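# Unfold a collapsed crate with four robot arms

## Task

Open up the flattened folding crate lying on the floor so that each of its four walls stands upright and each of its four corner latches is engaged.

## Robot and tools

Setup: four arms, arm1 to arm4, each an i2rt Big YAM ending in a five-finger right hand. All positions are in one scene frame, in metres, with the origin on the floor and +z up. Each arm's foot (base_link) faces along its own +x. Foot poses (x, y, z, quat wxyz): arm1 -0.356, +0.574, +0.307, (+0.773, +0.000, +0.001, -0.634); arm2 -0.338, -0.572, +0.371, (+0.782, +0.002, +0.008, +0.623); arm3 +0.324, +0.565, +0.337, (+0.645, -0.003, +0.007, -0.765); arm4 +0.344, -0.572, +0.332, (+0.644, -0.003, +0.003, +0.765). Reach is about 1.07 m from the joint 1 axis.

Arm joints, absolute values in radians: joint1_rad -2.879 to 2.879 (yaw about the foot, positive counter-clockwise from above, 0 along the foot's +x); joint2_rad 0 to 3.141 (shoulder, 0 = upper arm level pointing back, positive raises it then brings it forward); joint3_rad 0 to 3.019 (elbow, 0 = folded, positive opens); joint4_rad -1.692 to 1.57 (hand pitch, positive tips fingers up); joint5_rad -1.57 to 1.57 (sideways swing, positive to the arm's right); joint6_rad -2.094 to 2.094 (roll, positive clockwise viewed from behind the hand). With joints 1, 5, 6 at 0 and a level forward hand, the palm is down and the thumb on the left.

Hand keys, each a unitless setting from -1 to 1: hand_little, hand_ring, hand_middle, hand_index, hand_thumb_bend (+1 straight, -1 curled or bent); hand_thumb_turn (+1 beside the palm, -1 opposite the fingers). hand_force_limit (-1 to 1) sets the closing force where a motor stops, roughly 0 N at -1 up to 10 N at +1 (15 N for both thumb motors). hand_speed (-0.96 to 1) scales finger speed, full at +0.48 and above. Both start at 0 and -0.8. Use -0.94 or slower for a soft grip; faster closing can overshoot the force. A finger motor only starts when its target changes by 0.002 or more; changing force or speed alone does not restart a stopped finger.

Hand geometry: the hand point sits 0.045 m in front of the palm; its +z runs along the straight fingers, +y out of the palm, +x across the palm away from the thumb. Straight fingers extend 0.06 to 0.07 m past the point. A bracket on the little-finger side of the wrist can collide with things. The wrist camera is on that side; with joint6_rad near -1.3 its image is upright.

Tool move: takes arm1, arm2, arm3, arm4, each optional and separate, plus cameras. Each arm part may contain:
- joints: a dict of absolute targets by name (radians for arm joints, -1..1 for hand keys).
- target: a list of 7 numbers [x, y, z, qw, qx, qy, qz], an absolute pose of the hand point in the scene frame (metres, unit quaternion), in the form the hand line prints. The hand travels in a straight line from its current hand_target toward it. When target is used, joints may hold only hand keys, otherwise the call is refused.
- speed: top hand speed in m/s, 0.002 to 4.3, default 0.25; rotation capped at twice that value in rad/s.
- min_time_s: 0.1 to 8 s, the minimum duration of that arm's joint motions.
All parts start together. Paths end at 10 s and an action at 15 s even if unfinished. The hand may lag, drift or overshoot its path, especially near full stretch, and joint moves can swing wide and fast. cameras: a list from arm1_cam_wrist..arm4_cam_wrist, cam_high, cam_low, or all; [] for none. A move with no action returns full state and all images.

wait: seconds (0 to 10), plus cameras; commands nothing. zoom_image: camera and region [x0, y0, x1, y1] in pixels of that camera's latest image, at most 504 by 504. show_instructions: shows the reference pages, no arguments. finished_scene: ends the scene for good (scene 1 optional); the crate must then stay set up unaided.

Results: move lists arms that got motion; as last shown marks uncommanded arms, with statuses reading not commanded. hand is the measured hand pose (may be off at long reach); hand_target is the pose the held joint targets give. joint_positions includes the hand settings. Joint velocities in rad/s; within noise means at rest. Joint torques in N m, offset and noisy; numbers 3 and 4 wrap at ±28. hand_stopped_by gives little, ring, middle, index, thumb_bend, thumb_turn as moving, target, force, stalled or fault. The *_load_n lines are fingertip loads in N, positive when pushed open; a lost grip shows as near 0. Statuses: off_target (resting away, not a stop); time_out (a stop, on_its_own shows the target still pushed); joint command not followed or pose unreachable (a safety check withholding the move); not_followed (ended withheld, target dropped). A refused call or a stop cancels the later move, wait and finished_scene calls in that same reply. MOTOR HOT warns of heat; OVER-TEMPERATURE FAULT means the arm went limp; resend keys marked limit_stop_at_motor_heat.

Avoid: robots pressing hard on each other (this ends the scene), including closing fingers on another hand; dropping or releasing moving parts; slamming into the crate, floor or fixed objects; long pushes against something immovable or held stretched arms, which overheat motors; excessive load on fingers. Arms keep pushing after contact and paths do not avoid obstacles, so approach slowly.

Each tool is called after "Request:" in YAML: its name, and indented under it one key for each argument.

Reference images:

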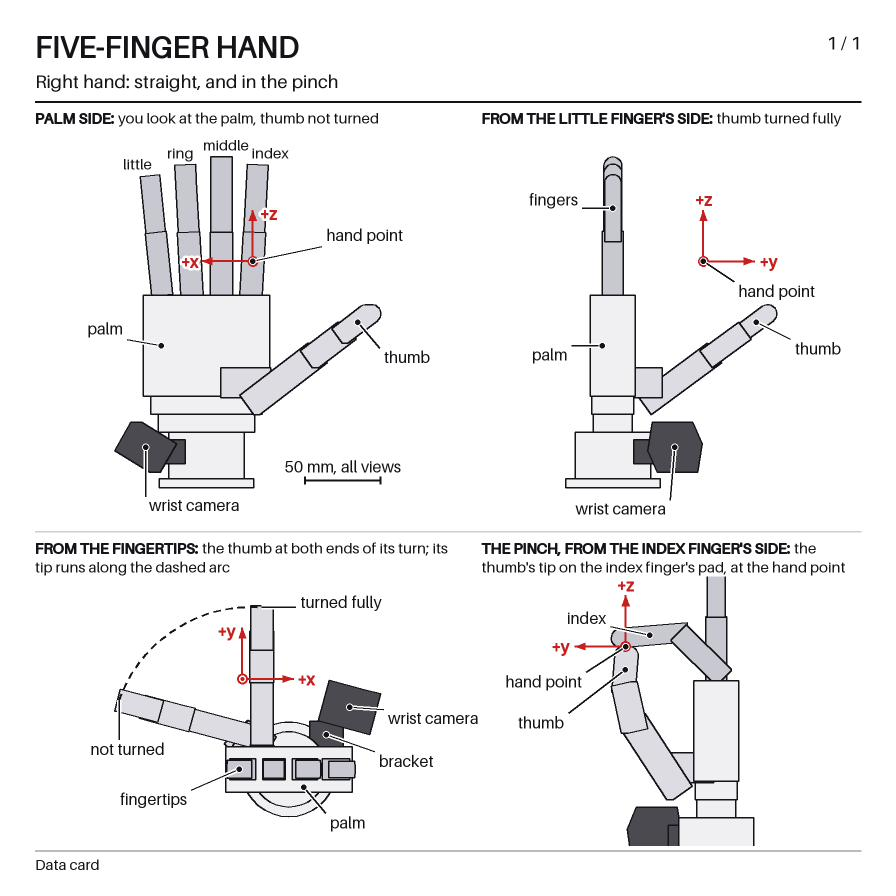

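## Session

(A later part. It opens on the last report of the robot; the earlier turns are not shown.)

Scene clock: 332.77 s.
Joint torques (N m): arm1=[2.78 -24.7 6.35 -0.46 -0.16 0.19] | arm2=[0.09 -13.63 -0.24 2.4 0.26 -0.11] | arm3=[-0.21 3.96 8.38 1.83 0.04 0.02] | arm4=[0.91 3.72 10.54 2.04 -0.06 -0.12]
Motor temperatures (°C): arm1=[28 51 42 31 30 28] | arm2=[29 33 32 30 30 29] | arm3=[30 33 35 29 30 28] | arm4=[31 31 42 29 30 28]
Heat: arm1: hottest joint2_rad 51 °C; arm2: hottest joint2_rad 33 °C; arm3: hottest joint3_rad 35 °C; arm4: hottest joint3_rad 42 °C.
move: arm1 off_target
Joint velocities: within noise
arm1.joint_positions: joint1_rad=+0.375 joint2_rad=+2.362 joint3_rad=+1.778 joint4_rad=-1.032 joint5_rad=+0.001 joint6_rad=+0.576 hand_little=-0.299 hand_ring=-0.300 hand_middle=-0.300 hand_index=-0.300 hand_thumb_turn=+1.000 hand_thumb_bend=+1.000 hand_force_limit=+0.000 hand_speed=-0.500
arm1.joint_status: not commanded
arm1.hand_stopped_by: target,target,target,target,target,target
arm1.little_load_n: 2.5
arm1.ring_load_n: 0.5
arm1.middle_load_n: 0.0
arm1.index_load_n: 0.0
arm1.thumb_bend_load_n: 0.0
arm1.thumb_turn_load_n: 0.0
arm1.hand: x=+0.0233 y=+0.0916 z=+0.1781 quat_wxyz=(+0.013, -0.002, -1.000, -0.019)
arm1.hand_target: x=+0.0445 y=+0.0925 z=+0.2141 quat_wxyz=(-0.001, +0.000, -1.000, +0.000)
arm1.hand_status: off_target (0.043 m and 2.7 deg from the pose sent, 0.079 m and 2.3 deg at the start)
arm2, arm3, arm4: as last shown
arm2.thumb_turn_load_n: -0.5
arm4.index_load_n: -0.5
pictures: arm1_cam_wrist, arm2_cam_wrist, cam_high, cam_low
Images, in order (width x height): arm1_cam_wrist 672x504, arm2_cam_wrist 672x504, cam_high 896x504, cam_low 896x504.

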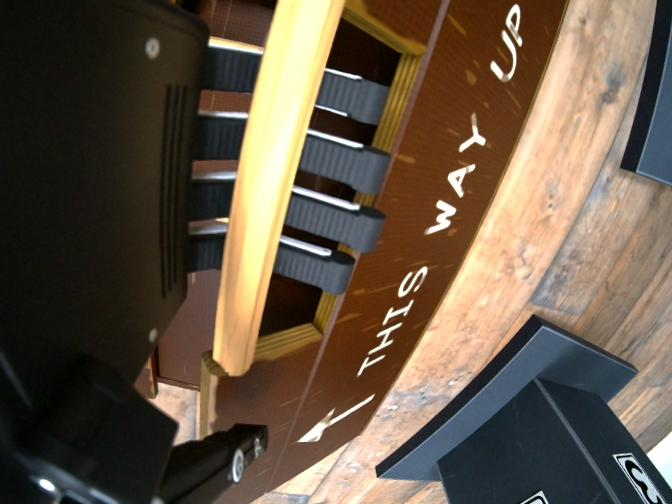

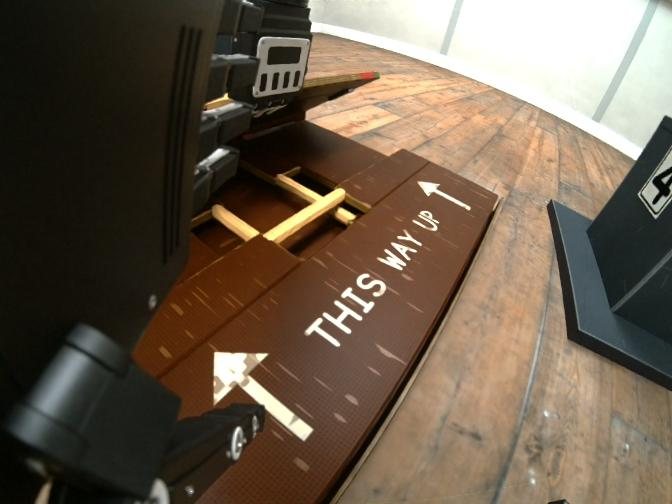

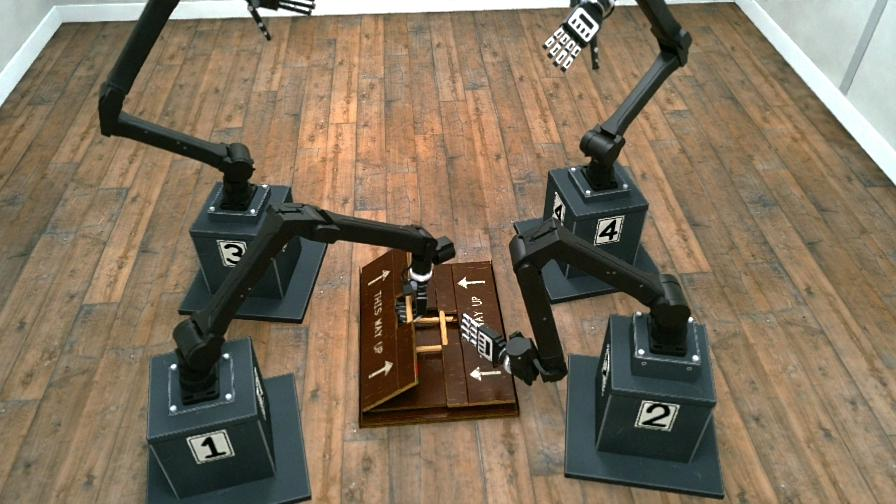

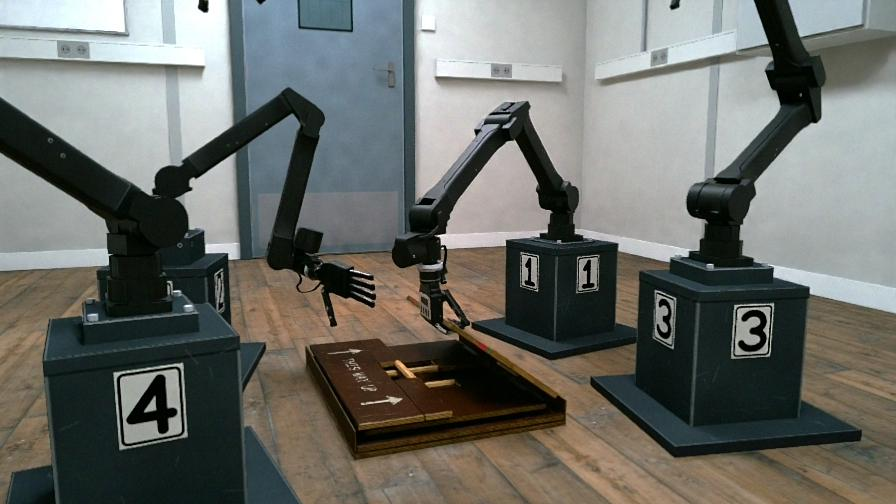

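Request:
move:
  arm1: {"target": [0.045, 0.13, 0.238, 0, 0, 1, 0], "speed": 0.08}

Request:
move:
  arm1: {"target": [0.045, 0.172, 0.255, 0, 0, 1, 0], "speed": 0.08}
  cameras: ["arm1_cam_wrist", "arm2_cam_wrist", "cam_low", "cam_high"]

Scene clock: 336.73 s.
Joint torques (N m): arm1=[3.14 -22.65 5.97 0.13 -0.31 0.24] | arm2=[0.26 -13.8 -0.18 2.32 0.31 -0.12] | arm3=[-0.5 4.37 8.36 1.72 0.02 0.01] | arm4=[0.91 3.72 10.54 2.06 -0.06 -0.11]
Motor temperatures (°C): arm1=[28 51 42 30 30 28] | arm2=[29 33 32 30 30 29] | arm3=[30 33 35 29 30 28] | arm4=[31 31 42 29 30 28]
Heat: arm1: hottest joint2_rad 51 °C; arm2: hottest joint2_rad 33 °C; arm3: hottest joint3_rad 35 °C; arm4: hottest joint3_rad 42 °C.
move: arm1 off_target
Joint velocities: within noise
arm1.joint_positions: joint1_rad=+0.406 joint2_rad=+2.244 joint3_rad=+1.655 joint4_rad=-1.026 joint5_rad=+0.005 joint6_rad=+0.606 hand_little=-0.299 hand_ring=-0.300 hand_middle=-0.300 hand_index=-0.300 hand_thumb_turn=+1.000 hand_thumb_bend=+1.000 hand_force_limit=+0.000 hand_speed=-0.500
arm1.joint_status: not commanded
arm1.hand_stopped_by: target,target,target,target,target,target
arm1.little_load_n: 1.5
arm1.ring_load_n: 0.5
arm1.middle_load_n: 0.0
arm1.index_load_n: 0.0
arm1.thumb_bend_load_n: 0.0
arm1.thumb_turn_load_n: 0.0
arm1.hand: x=+0.0231 y=+0.1259 z=+0.2116 quat_wxyz=(+0.015, -0.002, -1.000, -0.018)
arm1.hand_target: x=+0.0444 y=+0.1304 z=+0.2376 quat_wxyz=(+0.000, +0.000, -1.000, -0.001)
arm1.hand_status: off_target (0.035 m and 2.7 deg from the pose sent, 0.074 m and 2.7 deg at the start)
arm2, arm3, arm4: as last shown
arm2.thumb_turn_load_n: 0.0
arm4.ring_load_n: -0.5
arm4.index_load_n: 0.0
arm4.thumb_turn_load_n: -0.5
pictures: none

Scene clock: 337.97 s.
Joint torques (N m): arm1=[3.08 -20.54 5.86 0.28 -0.4 0.22] | arm2=[-0.03 -13.63 -0.12 2.28 0.3 -0.16] | arm3=[-0.21 4.13 8.34 1.77 0 0.01] | arm4=[0.91 3.72 10.54 2.04 -0.07 -0.12]
Motor temperatures (°C): arm1=[28 51 42 30 30 28] | arm2=[29 33 32 30 30 29] | arm3=[30 33 35 29 30 28] | arm4=[31 31 42 29 30 28]
Heat: arm1: hottest joint2_rad 51 °C; arm2: hottest joint2_rad 33 °C; arm3: hottest joint3_rad 35 °C; arm4: hottest joint3_rad 42 °C.
move: arm1 off_target
Joint velocities: within noise
arm1.joint_positions: joint1_rad=+0.448 joint2_rad=+2.137 joint3_rad=+1.529 joint4_rad=-1.002 joint5_rad=+0.007 joint6_rad=+0.648 hand_little=-0.299 hand_ring=-0.300 hand_middle=-0.300 hand_index=-0.300 hand_thumb_turn=+1.000 hand_thumb_bend=+1.000 hand_force_limit=+0.000 hand_speed=-0.500
arm1.joint_status: not commanded
arm1.hand_stopped_by: target,target,target,target,target,target
arm1.little_load_n: 1.5
arm1.ring_load_n: 0.0
arm1.middle_load_n: 0.5
arm1.index_load_n: 0.0
arm1.thumb_bend_load_n: 0.0
arm1.thumb_turn_load_n: 0.0
arm1.hand: x=+0.0250 y=+0.1657 z=+0.2347 quat_wxyz=(+0.015, -0.002, -1.000, -0.014)
arm1.hand_target: x=+0.0445 y=+0.1723 z=+0.2546 quat_wxyz=(+0.000, +0.000, -1.000, -0.001)
arm1.hand_status: off_target (0.029 m and 2.4 deg from the pose sent, 0.067 m and 2.7 deg at the start)
arm2: as last shown
arm2.thumb_turn_load_n: -0.5
arm3.joint_positions: joint1_rad=+0.411 joint2_rad=+0.600 joint3_rad=+1.501 joint4_rad=-1.172 joint5_rad=+0.099 joint6_rad=-1.182 hand_little=+1.000 hand_ring=+1.000 hand_middle=+1.000 hand_index=+1.000 hand_thumb_turn=+1.000 hand_thumb_bend=+1.000 hand_force_limit=+0.000 hand_speed=-0.800
arm3.joint_status: not commanded
arm3.hand_stopped_by: target,target,target,target,target,target
arm3.little_load_n: 0.0
arm3.ring_load_n: 0.0
arm3.middle_load_n: 0.0
arm3.index_load_n: 0.5
arm3.thumb_bend_load_n: 0.0
arm3.thumb_turn_load_n: 0.0
arm3.hand: x=+0.3238 y=+0.3289 z=+0.9150 quat_wxyz=(+0.312, +0.501, -0.621, +0.516)
arm3.hand_target: x=+0.3233 y=+0.3312 z=+0.9234 quat_wxyz=(+0.315, +0.497, -0.617, +0.523)
arm3.hand_status: not commanded
arm4.joint_positions: joint1_rad=+0.459 joint2_rad=+0.625 joint3_rad=+1.415 joint4_rad=-1.201 joint5_rad=-0.136 joint6_rad=-0.860 hand_little=+1.000 hand_ring=+1.000 hand_middle=+1.000 hand_index=+1.000 hand_thumb_turn=+1.000 hand_thumb_bend=+1.000 hand_force_limit=+0.000 hand_speed=-0.800
arm4.joint_status: not commanded
arm4.hand_stopped_by: target,target,target,target,target,target
arm4.little_load_n: 0.0
arm4.ring_load_n: 0.0
arm4.middle_load_n: 0.0
arm4.index_load_n: 0.0
arm4.thumb_bend_load_n: 0.0
arm4.thumb_turn_load_n: 0.0
arm4.hand: x=+0.1980 y=-0.3696 z=+0.8436 quat_wxyz=(-0.547, +0.590, +0.593, +0.005)
arm4.hand_target: x=+0.1989 y=-0.3708 z=+0.8539 quat_wxyz=(-0.557, +0.585, +0.590, +0.006)
arm4.hand_status: not commanded
pictures: arm1_cam_wrist, arm2_cam_wrist, cam_high, cam_low
Images, in order (width x height): arm1_cam_wrist 672x504, arm2_cam_wrist 672x504, cam_high 896x504, cam_low 896x504.

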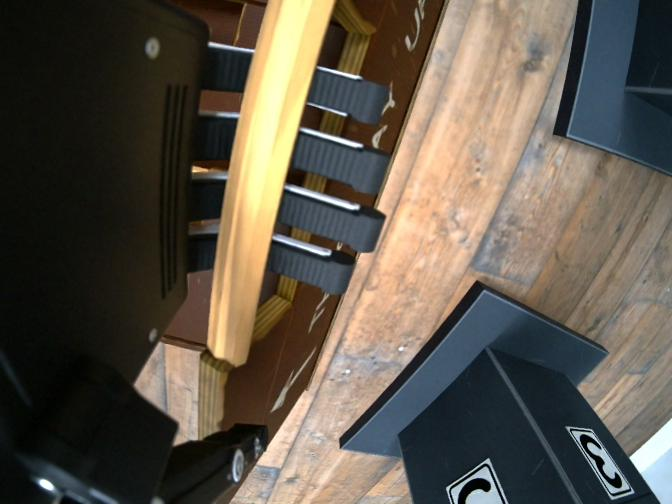

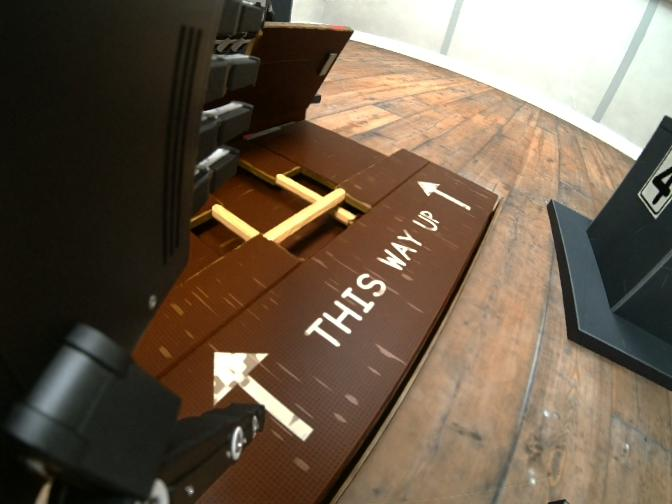

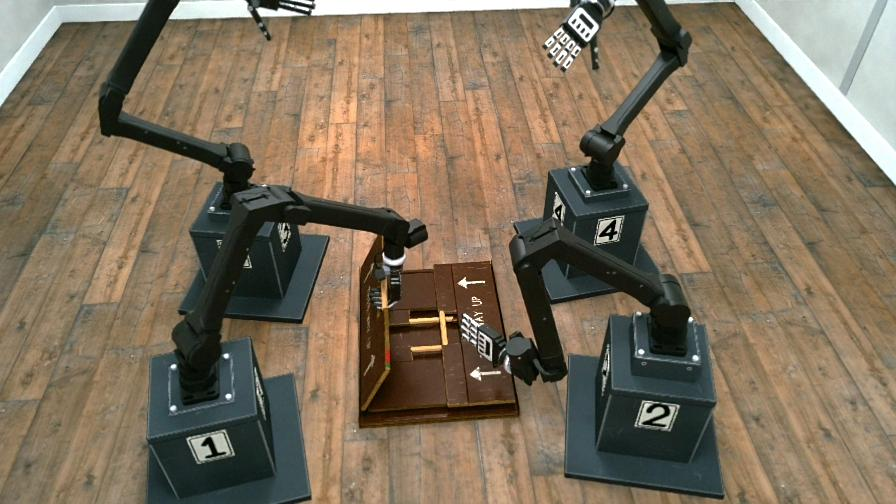

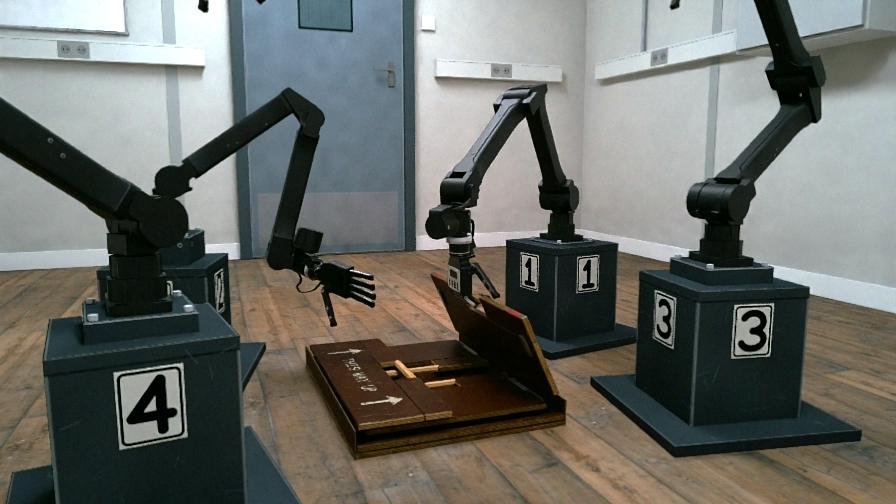

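Request:
move:
  arm1: {"target": [0.045, 0.205, 0.26, 0, 0, 1, 0], "speed": 0.08}
  cameras: ["arm1_cam_wrist", "arm2_cam_wrist", "cam_low", "cam_high"]

Request:
zoom_image:
  camera: "cam_low"
  region: [300, 220, 600, 470]

Request:
zoom_image:
  camera: "arm2_cam_wrist"
  region: [190, 0, 420, 230]

Request:
zoom_image:
  camera: "cam_high"
  region: [340, 200, 540, 440]

Scene clock: 342.43 s.
Joint torques (N m): arm1=[2.61 -18.96 5.57 0.32 -0.38 0.2] | arm2=[0.32 -13.98 -0.14 2.24 0.25 -0.13] | arm3=[0.03 4.25 8.34 1.77 0 0.01] | arm4=[1.03 3.78 10.55 2.04 -0.07 -0.11]
Motor temperatures (°C): arm1=[28 50 41 30 30 28] | arm2=[29 33 32 30 30 29] | arm3=[30 33 35 29 30 28] | arm4=[31 31 42 29 30 28]
Heat: arm1: hottest joint2_rad 50 °C; arm2: hottest joint2_rad 33 °C; arm3: hottest joint3_rad 35 °C; arm4: hottest joint3_rad 42 °C.
move: arm1 off_target
Joint velocities: within noise
arm1.joint_positions: joint1_rad=+0.492 joint2_rad=+2.067 joint3_rad=+1.439 joint4_rad=-0.972 joint5_rad=+0.007 joint6_rad=+0.689 hand_little=-0.299 hand_ring=-0.300 hand_middle=-0.300 hand_index=-0.300 hand_thumb_turn=+1.000 hand_thumb_bend=+1.000 hand_force_limit=+0.000 hand_speed=-0.500
arm1.joint_status: not commanded
arm1.hand_stopped_by: target,target,target,target,target,target
arm1.little_load_n: 0.5
arm1.ring_load_n: 0.0
arm1.middle_load_n: 0.5
arm1.index_load_n: 0.0
arm1.thumb_bend_load_n: 0.0
arm1.thumb_turn_load_n: 0.0
arm1.hand: x=+0.0307 y=+0.1987 z=+0.2455 quat_wxyz=(+0.013, +0.000, -1.000, -0.010)
arm1.hand_target: x=+0.0447 y=+0.2050 z=+0.2598 quat_wxyz=(+0.000, +0.000, -1.000, +0.000)
arm1.hand_status: off_target (0.021 m and 1.8 deg from the pose sent, 0.051 m and 2.3 deg at the start)
arm2, arm3, arm4: as last shown
arm2.thumb_bend_load_n: 0.5
arm2.thumb_turn_load_n: 0.0
arm3.index_load_n: 0.0
arm4.index_load_n: -0.5
pictures: arm1_cam_wrist, arm2_cam_wrist, cam_high, cam_low
Images, in order (width x height): arm1_cam_wrist 672x504, arm2_cam_wrist 672x504, cam_high 896x504, cam_low 896x504.

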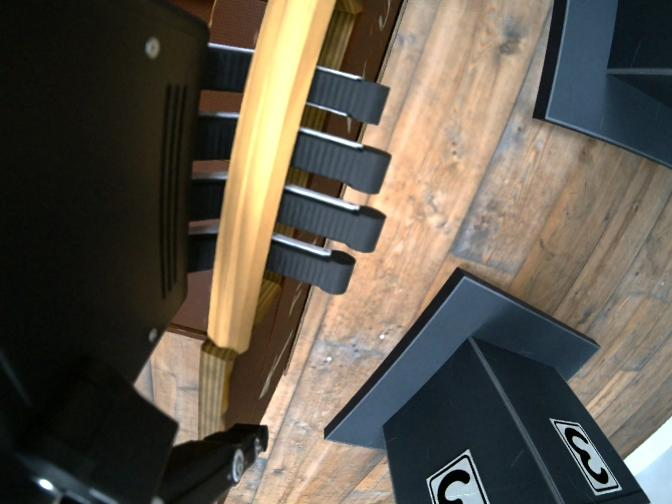

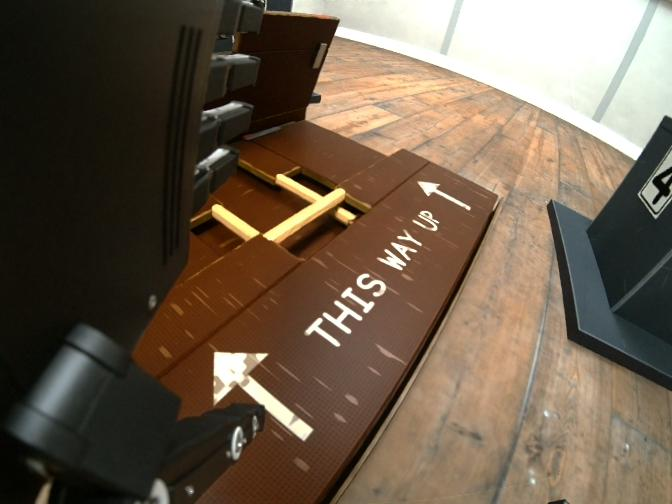

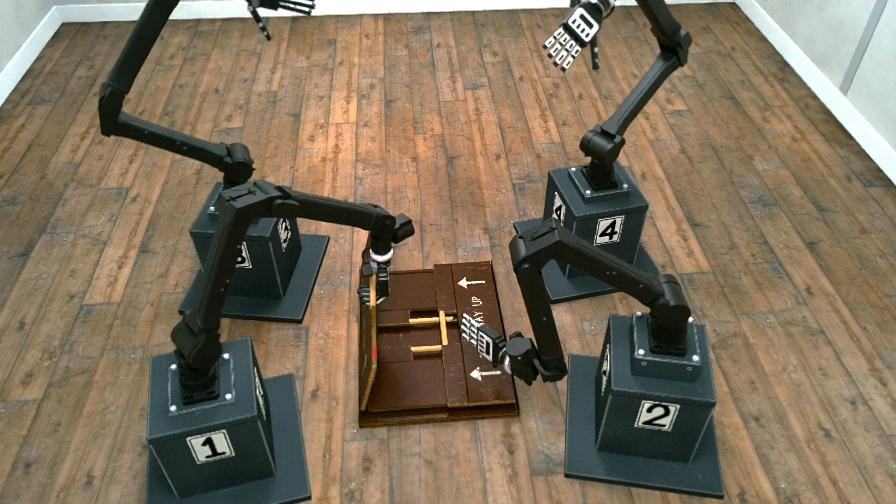

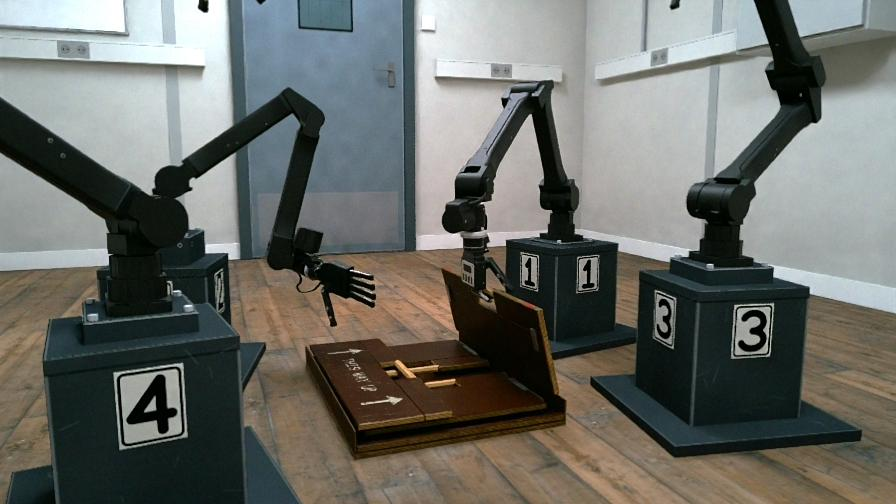

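Scaled by 1.680 from the camera's image (finer frame: 1280x720).

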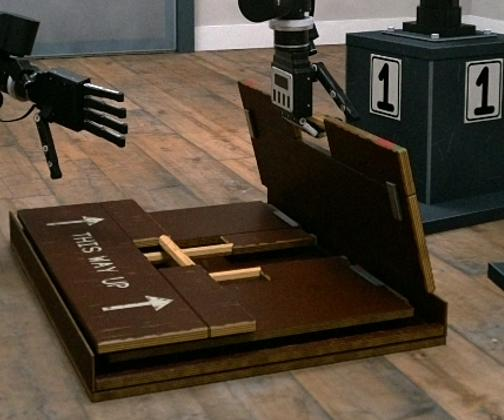

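Scaled by 2.191 from the camera's image (finer frame: 960x720).

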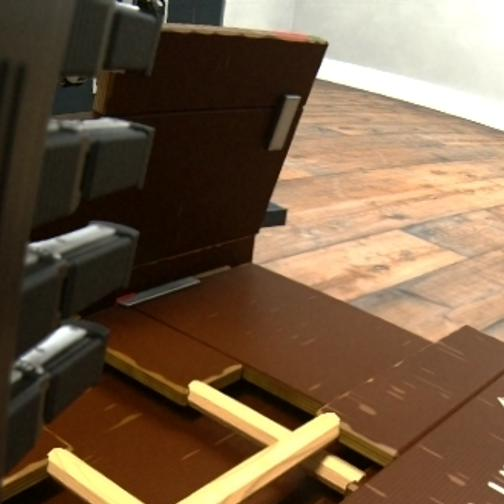

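Scaled by 2.100 from the camera's image (finer frame: 1280x720).

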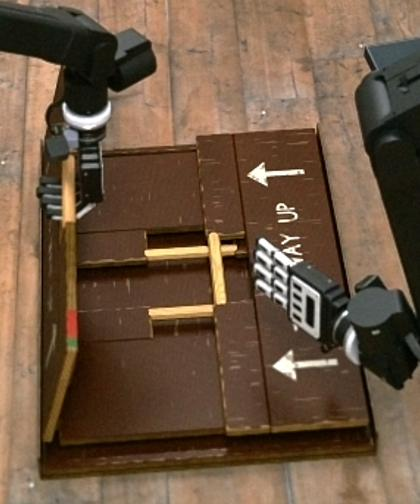

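Request:
move:
  arm1: {"target": [0.045, 0.225, 0.26, 0, 0, 1, 0], "speed": 0.08}
  cameras: ["arm1_cam_wrist", "arm2_cam_wrist", "cam_low", "cam_high"]

Request:
zoom_image:
  camera: "cam_low"
  region: [300, 220, 600, 470]

Request:
zoom_image:
  camera: "cam_high"
  region: [340, 200, 540, 440]

Scene clock: 348.10 s.
Joint torques (N m): arm1=[2.37 -17.96 5.38 0.36 -0.36 0.18] | arm2=[0.38 -13.74 -0.21 2.33 0.26 -0.11] | arm3=[-0.09 4.54 8.36 1.73 0.02 -0.01] | arm4=[0.97 3.72 10.55 2.06 -0.06 -0.12]
Motor temperatures (°C): arm1=[28 49 41 30 31 28] | arm2=[29 33 32 30 30 29] | arm3=[30 33 35 29 30 28] | arm4=[31 31 42 29 30 28]
Heat: arm1: hottest joint2_rad 49 °C; arm2: hottest joint2_rad 33 °C; arm3: hottest joint3_rad 35 °C; arm4: hottest joint3_rad 42 °C.
move: arm1 off_target
Joint velocities: within noise
arm1.joint_positions: joint1_rad=+0.518 joint2_rad=+2.032 joint3_rad=+1.386 joint4_rad=-0.949 joint5_rad=+0.007 joint6_rad=+0.715 hand_little=-0.299 hand_ring=-0.300 hand_middle=-0.300 hand_index=-0.300 hand_thumb_turn=+1.000 hand_thumb_bend=+1.000 hand_force_limit=+0.000 hand_speed=-0.500
arm1.joint_status: not commanded
arm1.hand_stopped_by: target,target,target,target,target,target
arm1.little_load_n: 0.5
arm1.ring_load_n: 0.0
arm1.middle_load_n: 0.0
arm1.index_load_n: 0.0
arm1.thumb_bend_load_n: 0.0
arm1.thumb_turn_load_n: 0.0
arm1.hand: x=+0.0333 y=+0.2186 z=+0.2483 quat_wxyz=(+0.011, +0.000, -1.000, -0.007)
arm1.hand_target: x=+0.0447 y=+0.2251 z=+0.2598 quat_wxyz=(+0.000, +0.000, -1.000, +0.000)
arm1.hand_status: off_target (0.018 m and 1.5 deg from the pose sent, 0.033 m and 1.8 deg at the start)
arm2, arm3, arm4: as last shown
arm2.thumb_bend_load_n: 0.0
arm4.index_load_n: 0.0
pictures: arm1_cam_wrist, arm2_cam_wrist, cam_high, cam_low
Images, in order (width x height): arm1_cam_wrist 672x504, arm2_cam_wrist 672x504, cam_high 896x504, cam_low 896x504.

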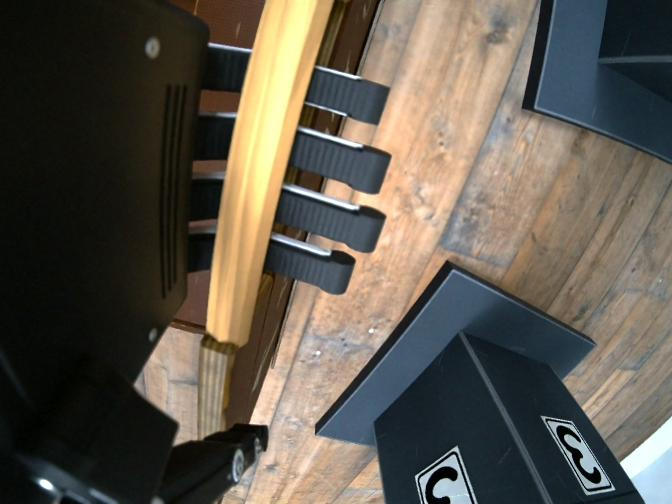

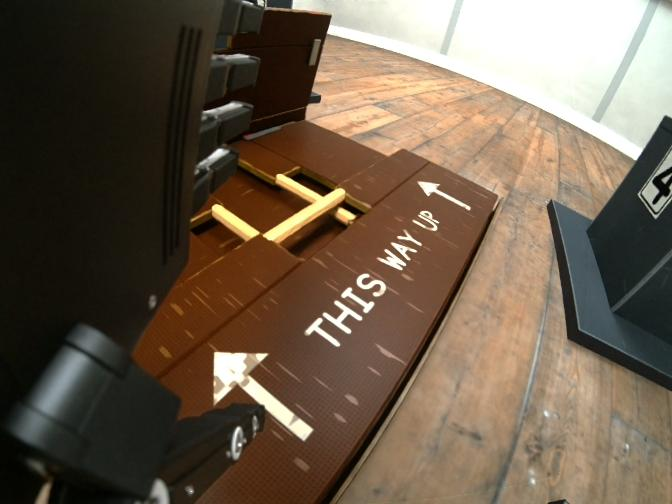

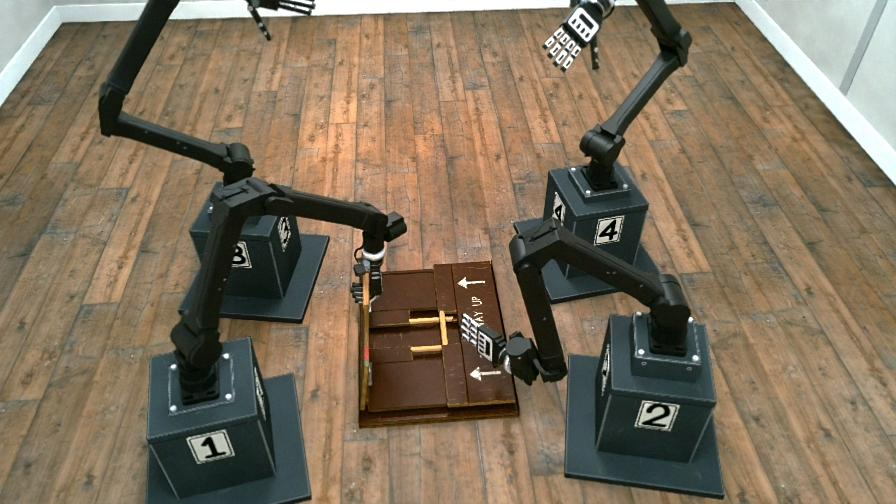

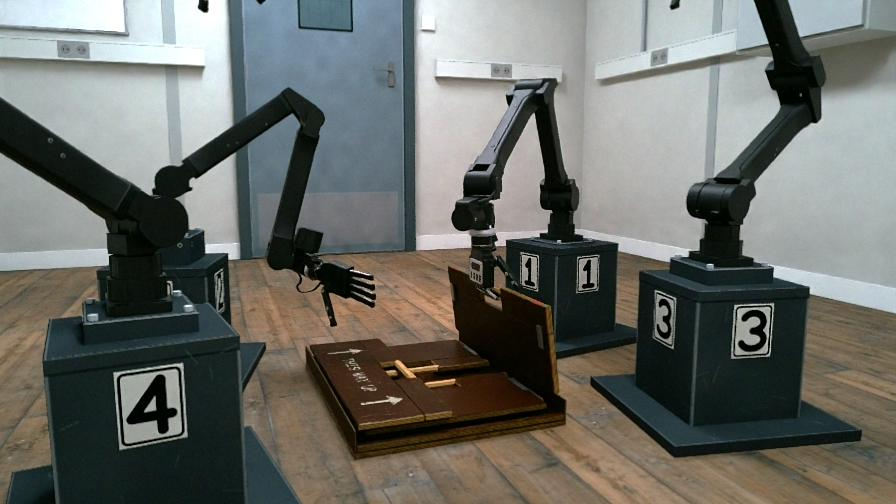

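Scaled by 1.680 from the camera's image (finer frame: 1280x720).

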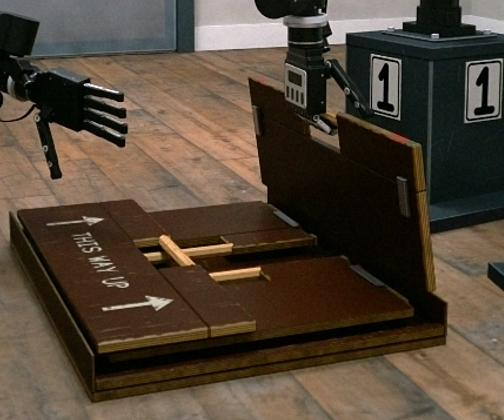

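Scaled by 2.100 from the camera's image (finer frame: 1280x720).

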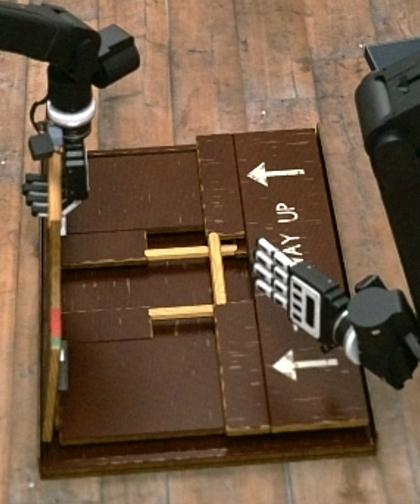

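Request:
move:
  arm2: {"target": [-0.24, -0.078, 0.37, 0.1404, -0.811, 0.0027, -0.565], "speed": 0.3}
  cameras: ["arm2_cam_wrist", "cam_high"]

Scene clock: 375.17 s.
Joint torques (N m): arm1=[2.32 -18.14 5.35 0.35 -0.36 0.19] | arm2=[-0.91 -15.44 10.32 0.05 1.05 0.1] | arm3=[-0.21 4.19 8.32 1.72 0.04 -0.01] | arm4=[0.91 3.78 10.54 2.09 -0.06 -0.12]
Motor temperatures (°C): arm1=[28 49 40 30 31 28] | arm2=[29 33 32 30 30 29] | arm3=[30 33 36 29 30 28] | arm4=[31 31 42 29 30 28]
Heat: arm1: hottest joint2_rad 49 °C; arm2: hottest joint2_rad 33 °C; arm3: hottest joint3_rad 36 °C; arm4: hottest joint3_rad 42 °C.
move: arm2 off_target
Joint velocities: within noise
arm1, arm3, arm4: as last shown
arm1.hand: x=+0.0334 y=+0.2186 z=+0.2483 quat_wxyz=(+0.011, +0.000, -1.000, -0.007)
arm2.joint_positions: joint1_rad=+0.396 joint2_rad=+1.948 joint3_rad=+1.099 joint4_rad=-0.487 joint5_rad=+1.254 joint6_rad=-0.029 hand_little=+1.000 hand_ring=+1.000 hand_middle=+1.000 hand_index=+1.000 hand_thumb_turn=+1.000 hand_thumb_bend=+1.000 hand_force_limit=+0.000 hand_speed=-0.800
arm2.joint_status: not commanded
arm2.hand_stopped_by: target,target,target,target,target,target
arm2.little_load_n: 0.0
arm2.ring_load_n: 0.0
arm2.middle_load_n: 0.0
arm2.index_load_n: 0.0
arm2.thumb_bend_load_n: 0.0
arm2.thumb_turn_load_n: 0.0
arm2.hand: x=-0.2421 y=-0.0935 z=+0.3657 quat_wxyz=(-0.133, +0.812, +0.013, +0.568)
arm2.hand_target: x=-0.2401 y=-0.0785 z=+0.3702 quat_wxyz=(-0.141, +0.812, -0.002, +0.566)
arm2.hand_status: off_target (0.016 m and 2.0 deg from the pose sent, 0.211 m and 23.0 deg at the start)
Images, in order (width x height): arm2_cam_wrist 672x504, cam_high 896x504.

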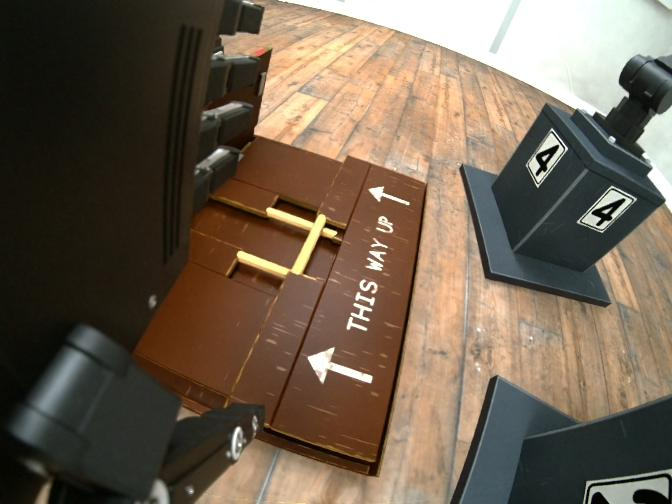

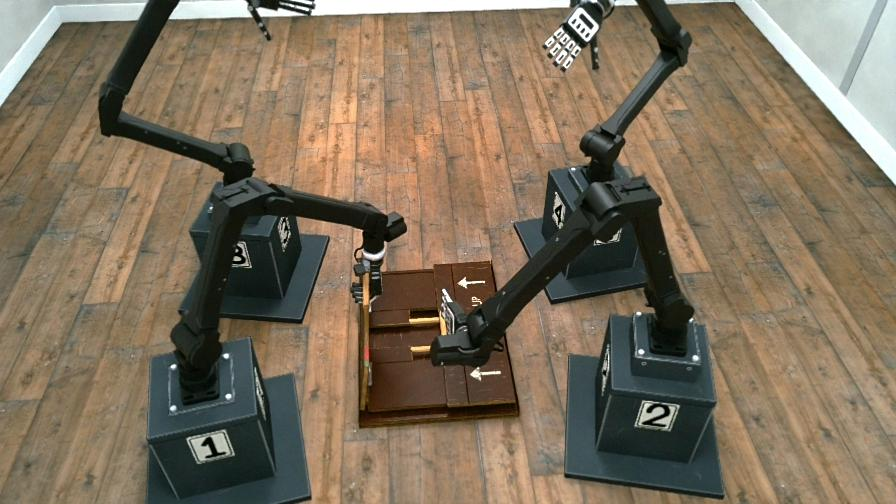

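Request:
move:
  arm4: {"target": [-0.03, -0.09, 0.20, 0, 1, 0, 0], "speed": 0.4}
  cameras: ["arm2_cam_wrist", "cam_high", "arm4_cam_wrist", "cam_low"]

Scene clock: 381.60 s.
Joint torques (N m): arm1=[2.49 -18.08 5.35 0.39 -0.36 0.18] | arm2=[-0.62 -15.27 10.35 -0.02 1.07 0.11] | arm3=[0.21 4.07 8.4 1.72 0.04 -0.01] | arm4=[0.91 -15.38 10.65 -0.13 -0.14 0.01]
Motor temperatures (°C): arm1=[28 49 40 30 31 28] | arm2=[29 34 33 29 30 29] | arm3=[30 33 36 29 30 28] | arm4=[31 31 42 29 30 28]
Heat: arm1: hottest joint2_rad 49 °C; arm2: hottest joint2_rad 34 °C; arm3: hottest joint3_rad 36 °C; arm4: hottest joint3_rad 42 °C.
move: arm4 done
Joint velocities: within noise
arm1, arm2, arm3: as last shown
arm1.little_load_n: 0.0
arm2.hand: x=-0.2422 y=-0.0934 z=+0.3656 quat_wxyz=(-0.133, +0.812, +0.013, +0.568)
arm3.little_load_n: 0.5
arm4.joint_positions: joint1_rad=+0.397 joint2_rad=+2.301 joint3_rad=+1.668 joint4_rad=-0.935 joint5_rad=+0.005 joint6_rad=+0.553 hand_little=+1.000 hand_ring=+1.000 hand_middle=+1.000 hand_index=+1.000 hand_thumb_turn=+1.000 hand_thumb_bend=+1.000 hand_force_limit=+0.000 hand_speed=-0.800
arm4.joint_status: not commanded
arm4.hand_stopped_by: target,target,target,target,target,target
arm4.little_load_n: 0.0
arm4.ring_load_n: 0.0
arm4.middle_load_n: 0.0
arm4.index_load_n: 0.0
arm4.thumb_bend_load_n: 0.0
arm4.thumb_turn_load_n: 0.0
arm4.hand: x=-0.0251 y=-0.0985 z=+0.2006 quat_wxyz=(+0.001, +1.000, +0.007, +0.002)
arm4.hand_target: x=-0.0298 y=-0.0900 z=+0.2001 quat_wxyz=(+0.000, +1.000, +0.000, +0.000)
arm4.hand_status: done (0.010 m and 0.9 deg from the pose sent, 0.738 m and 107.6 deg at the start)
pictures: arm2_cam_wrist, arm4_cam_wrist, cam_high, cam_low
Images, in order (width x height): arm2_cam_wrist 672x504, arm4_cam_wrist 672x504, cam_high 896x504, cam_low 896x504.

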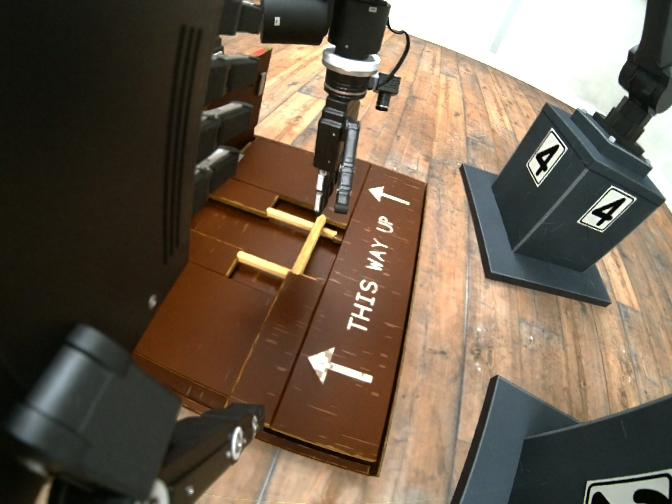

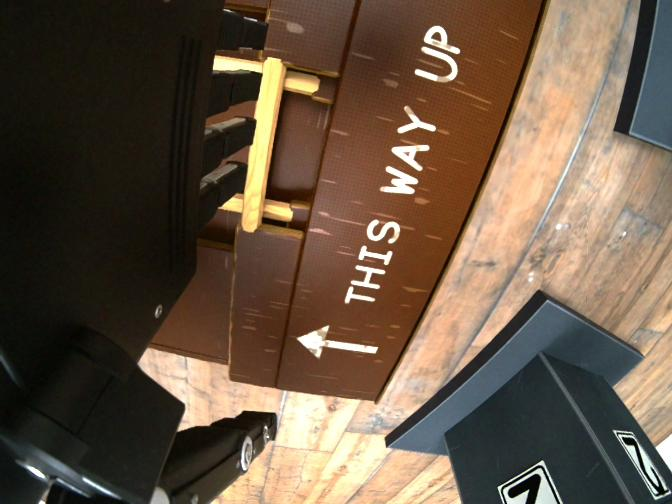

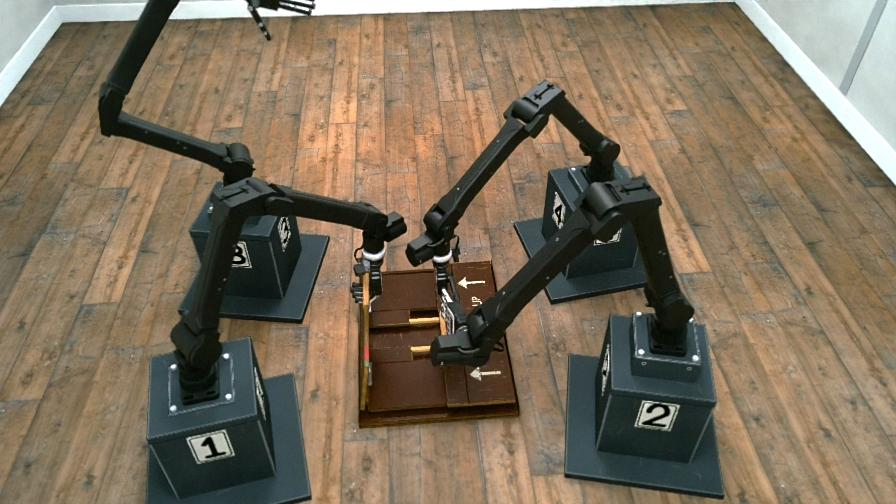

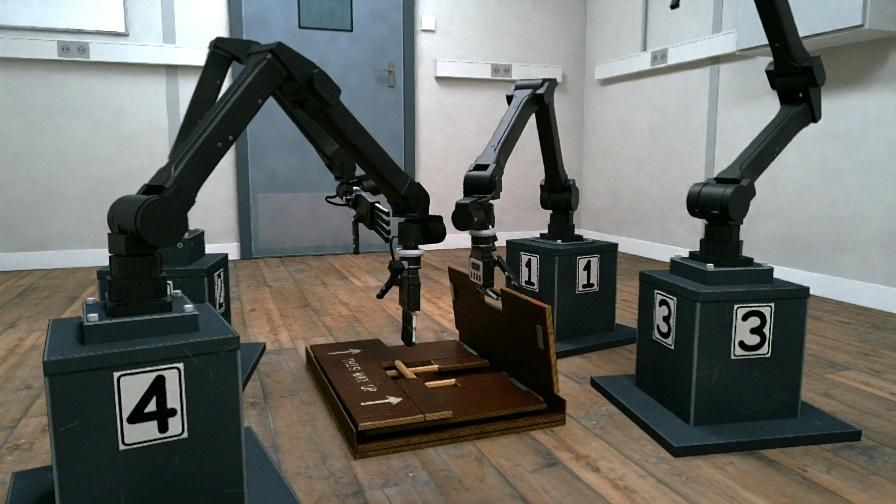

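Request:
zoom_image:
  camera: "arm4_cam_wrist"
  region: [170, 0, 430, 260]

Request:
zoom_image:
  camera: "arm2_cam_wrist"
  region: [200, 130, 400, 330]

Scaled by 1.938 from the camera's image (finer frame: 960x720).

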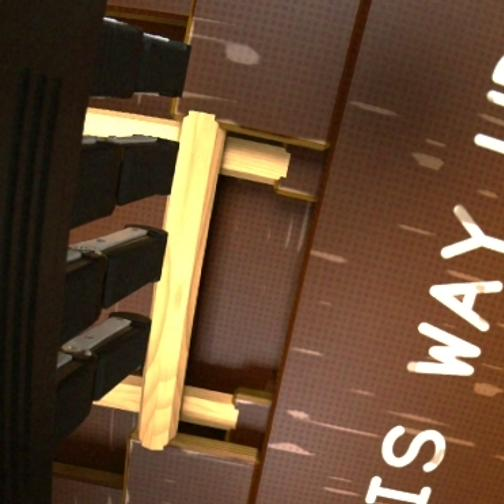

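Scaled by 2.520 from the camera's image (finer frame: 960x720).

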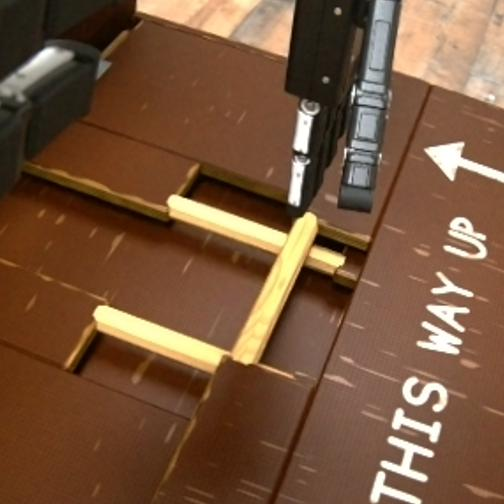

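Request:
move:
  arm4: {"target": [-0.06, -0.062, 0.15, 0, 1, 0, 0], "speed": 0.2}
  cameras: ["arm2_cam_wrist", "arm4_cam_wrist"]

Request:
zoom_image:
  camera: "arm4_cam_wrist"
  region: [170, 0, 430, 260]

Request:
zoom_image:
  camera: "arm2_cam_wrist"
  region: [200, 130, 400, 330]

Scene clock: 395.40 s.
Joint torques (N m): arm1=[2.37 -18.08 5.38 0.35 -0.37 0.17] | arm2=[-0.73 -15.56 10.26 -0.18 1.05 0.13] | arm3=[-0.15 3.84 8.32 1.69 0.03 -0.01] | arm4=[1.38 -16.91 10.91 -0.21 -0.13 0]
Motor temperatures (°C): arm1=[28 49 39 30 31 28] | arm2=[29 34 34 29 31 29] | arm3=[30 33 36 29 30 28] | arm4=[31 32 42 29 30 28]
Heat: arm1: hottest joint2_rad 49 °C; arm2: hottest joint2_rad 34 °C; arm3: hottest joint3_rad 36 °C; arm4: hottest joint3_rad 42 °C.
move: arm4 done
Joint velocities: within noise
arm1, arm2, arm3: as last shown
arm1.little_load_n: 0.5
arm1.thumb_bend_load_n: -0.5
arm3.little_load_n: 0.0
arm3.ring_load_n: -0.5
arm4.joint_positions: joint1_rad=+0.403 joint2_rad=+2.475 joint3_rad=+1.862 joint4_rad=-0.956 joint5_rad=+0.005 joint6_rad=+0.568 hand_little=+1.000 hand_ring=+1.000 hand_middle=+1.000 hand_index=+1.000 hand_thumb_turn=+1.000 hand_thumb_bend=+1.000 hand_force_limit=+0.000 hand_speed=-0.800
arm4.joint_status: not commanded
arm4.hand_stopped_by: target,target,target,target,target,target
arm4.little_load_n: 0.0
arm4.ring_load_n: 0.0
arm4.middle_load_n: 0.0
arm4.index_load_n: 0.0
arm4.thumb_bend_load_n: 0.0
arm4.thumb_turn_load_n: 0.0
arm4.hand: x=-0.0507 y=-0.0668 z=+0.1501 quat_wxyz=(+0.002, +1.000, +0.003, +0.003)
arm4.hand_target: x=-0.0598 y=-0.0621 z=+0.1501 quat_wxyz=(+0.000, +1.000, +0.000, +0.000)
arm4.hand_status: done (0.010 m and 0.5 deg from the pose sent, 0.071 m and 0.9 deg at the start)
Images, in order (width x height): arm2_cam_wrist 672x504, arm4_cam_wrist 672x504.

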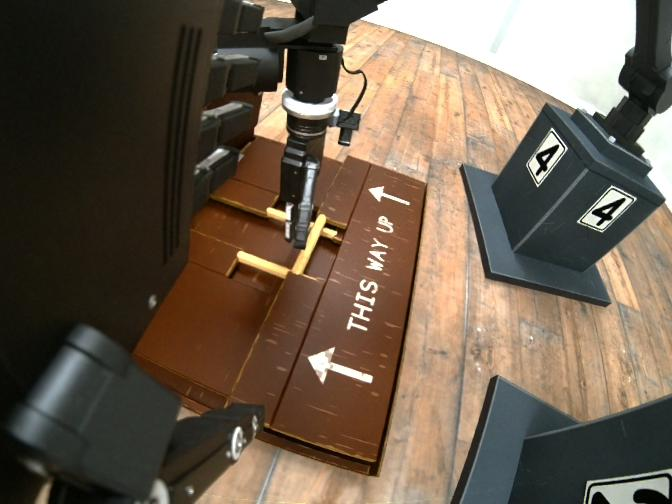

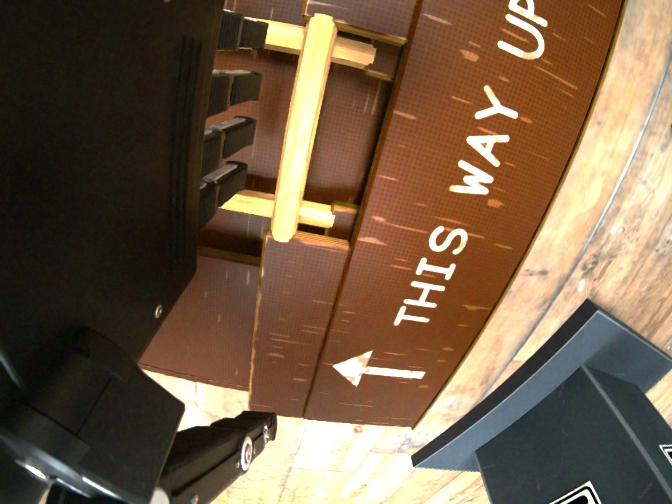

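Scaled by 1.938 from the camera's image (finer frame: 960x720).

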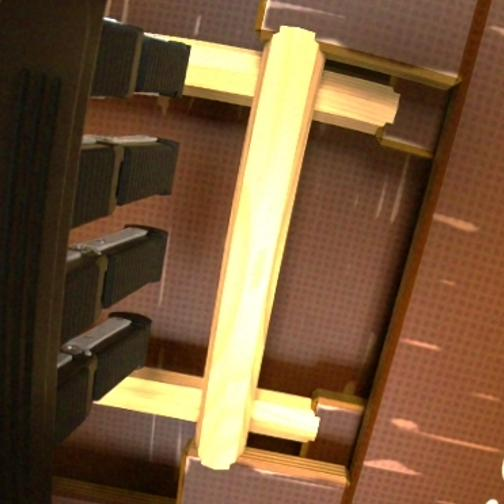

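Scaled by 2.520 from the camera's image (finer frame: 960x720).

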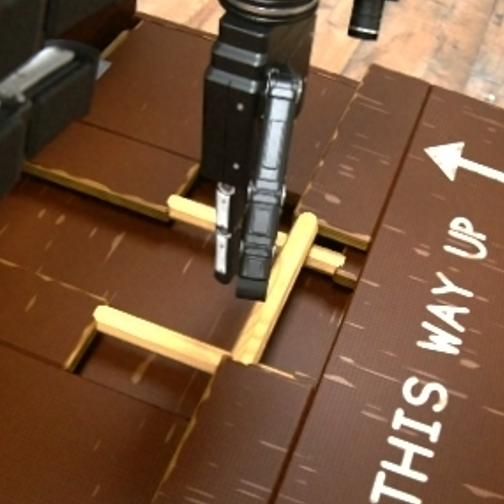

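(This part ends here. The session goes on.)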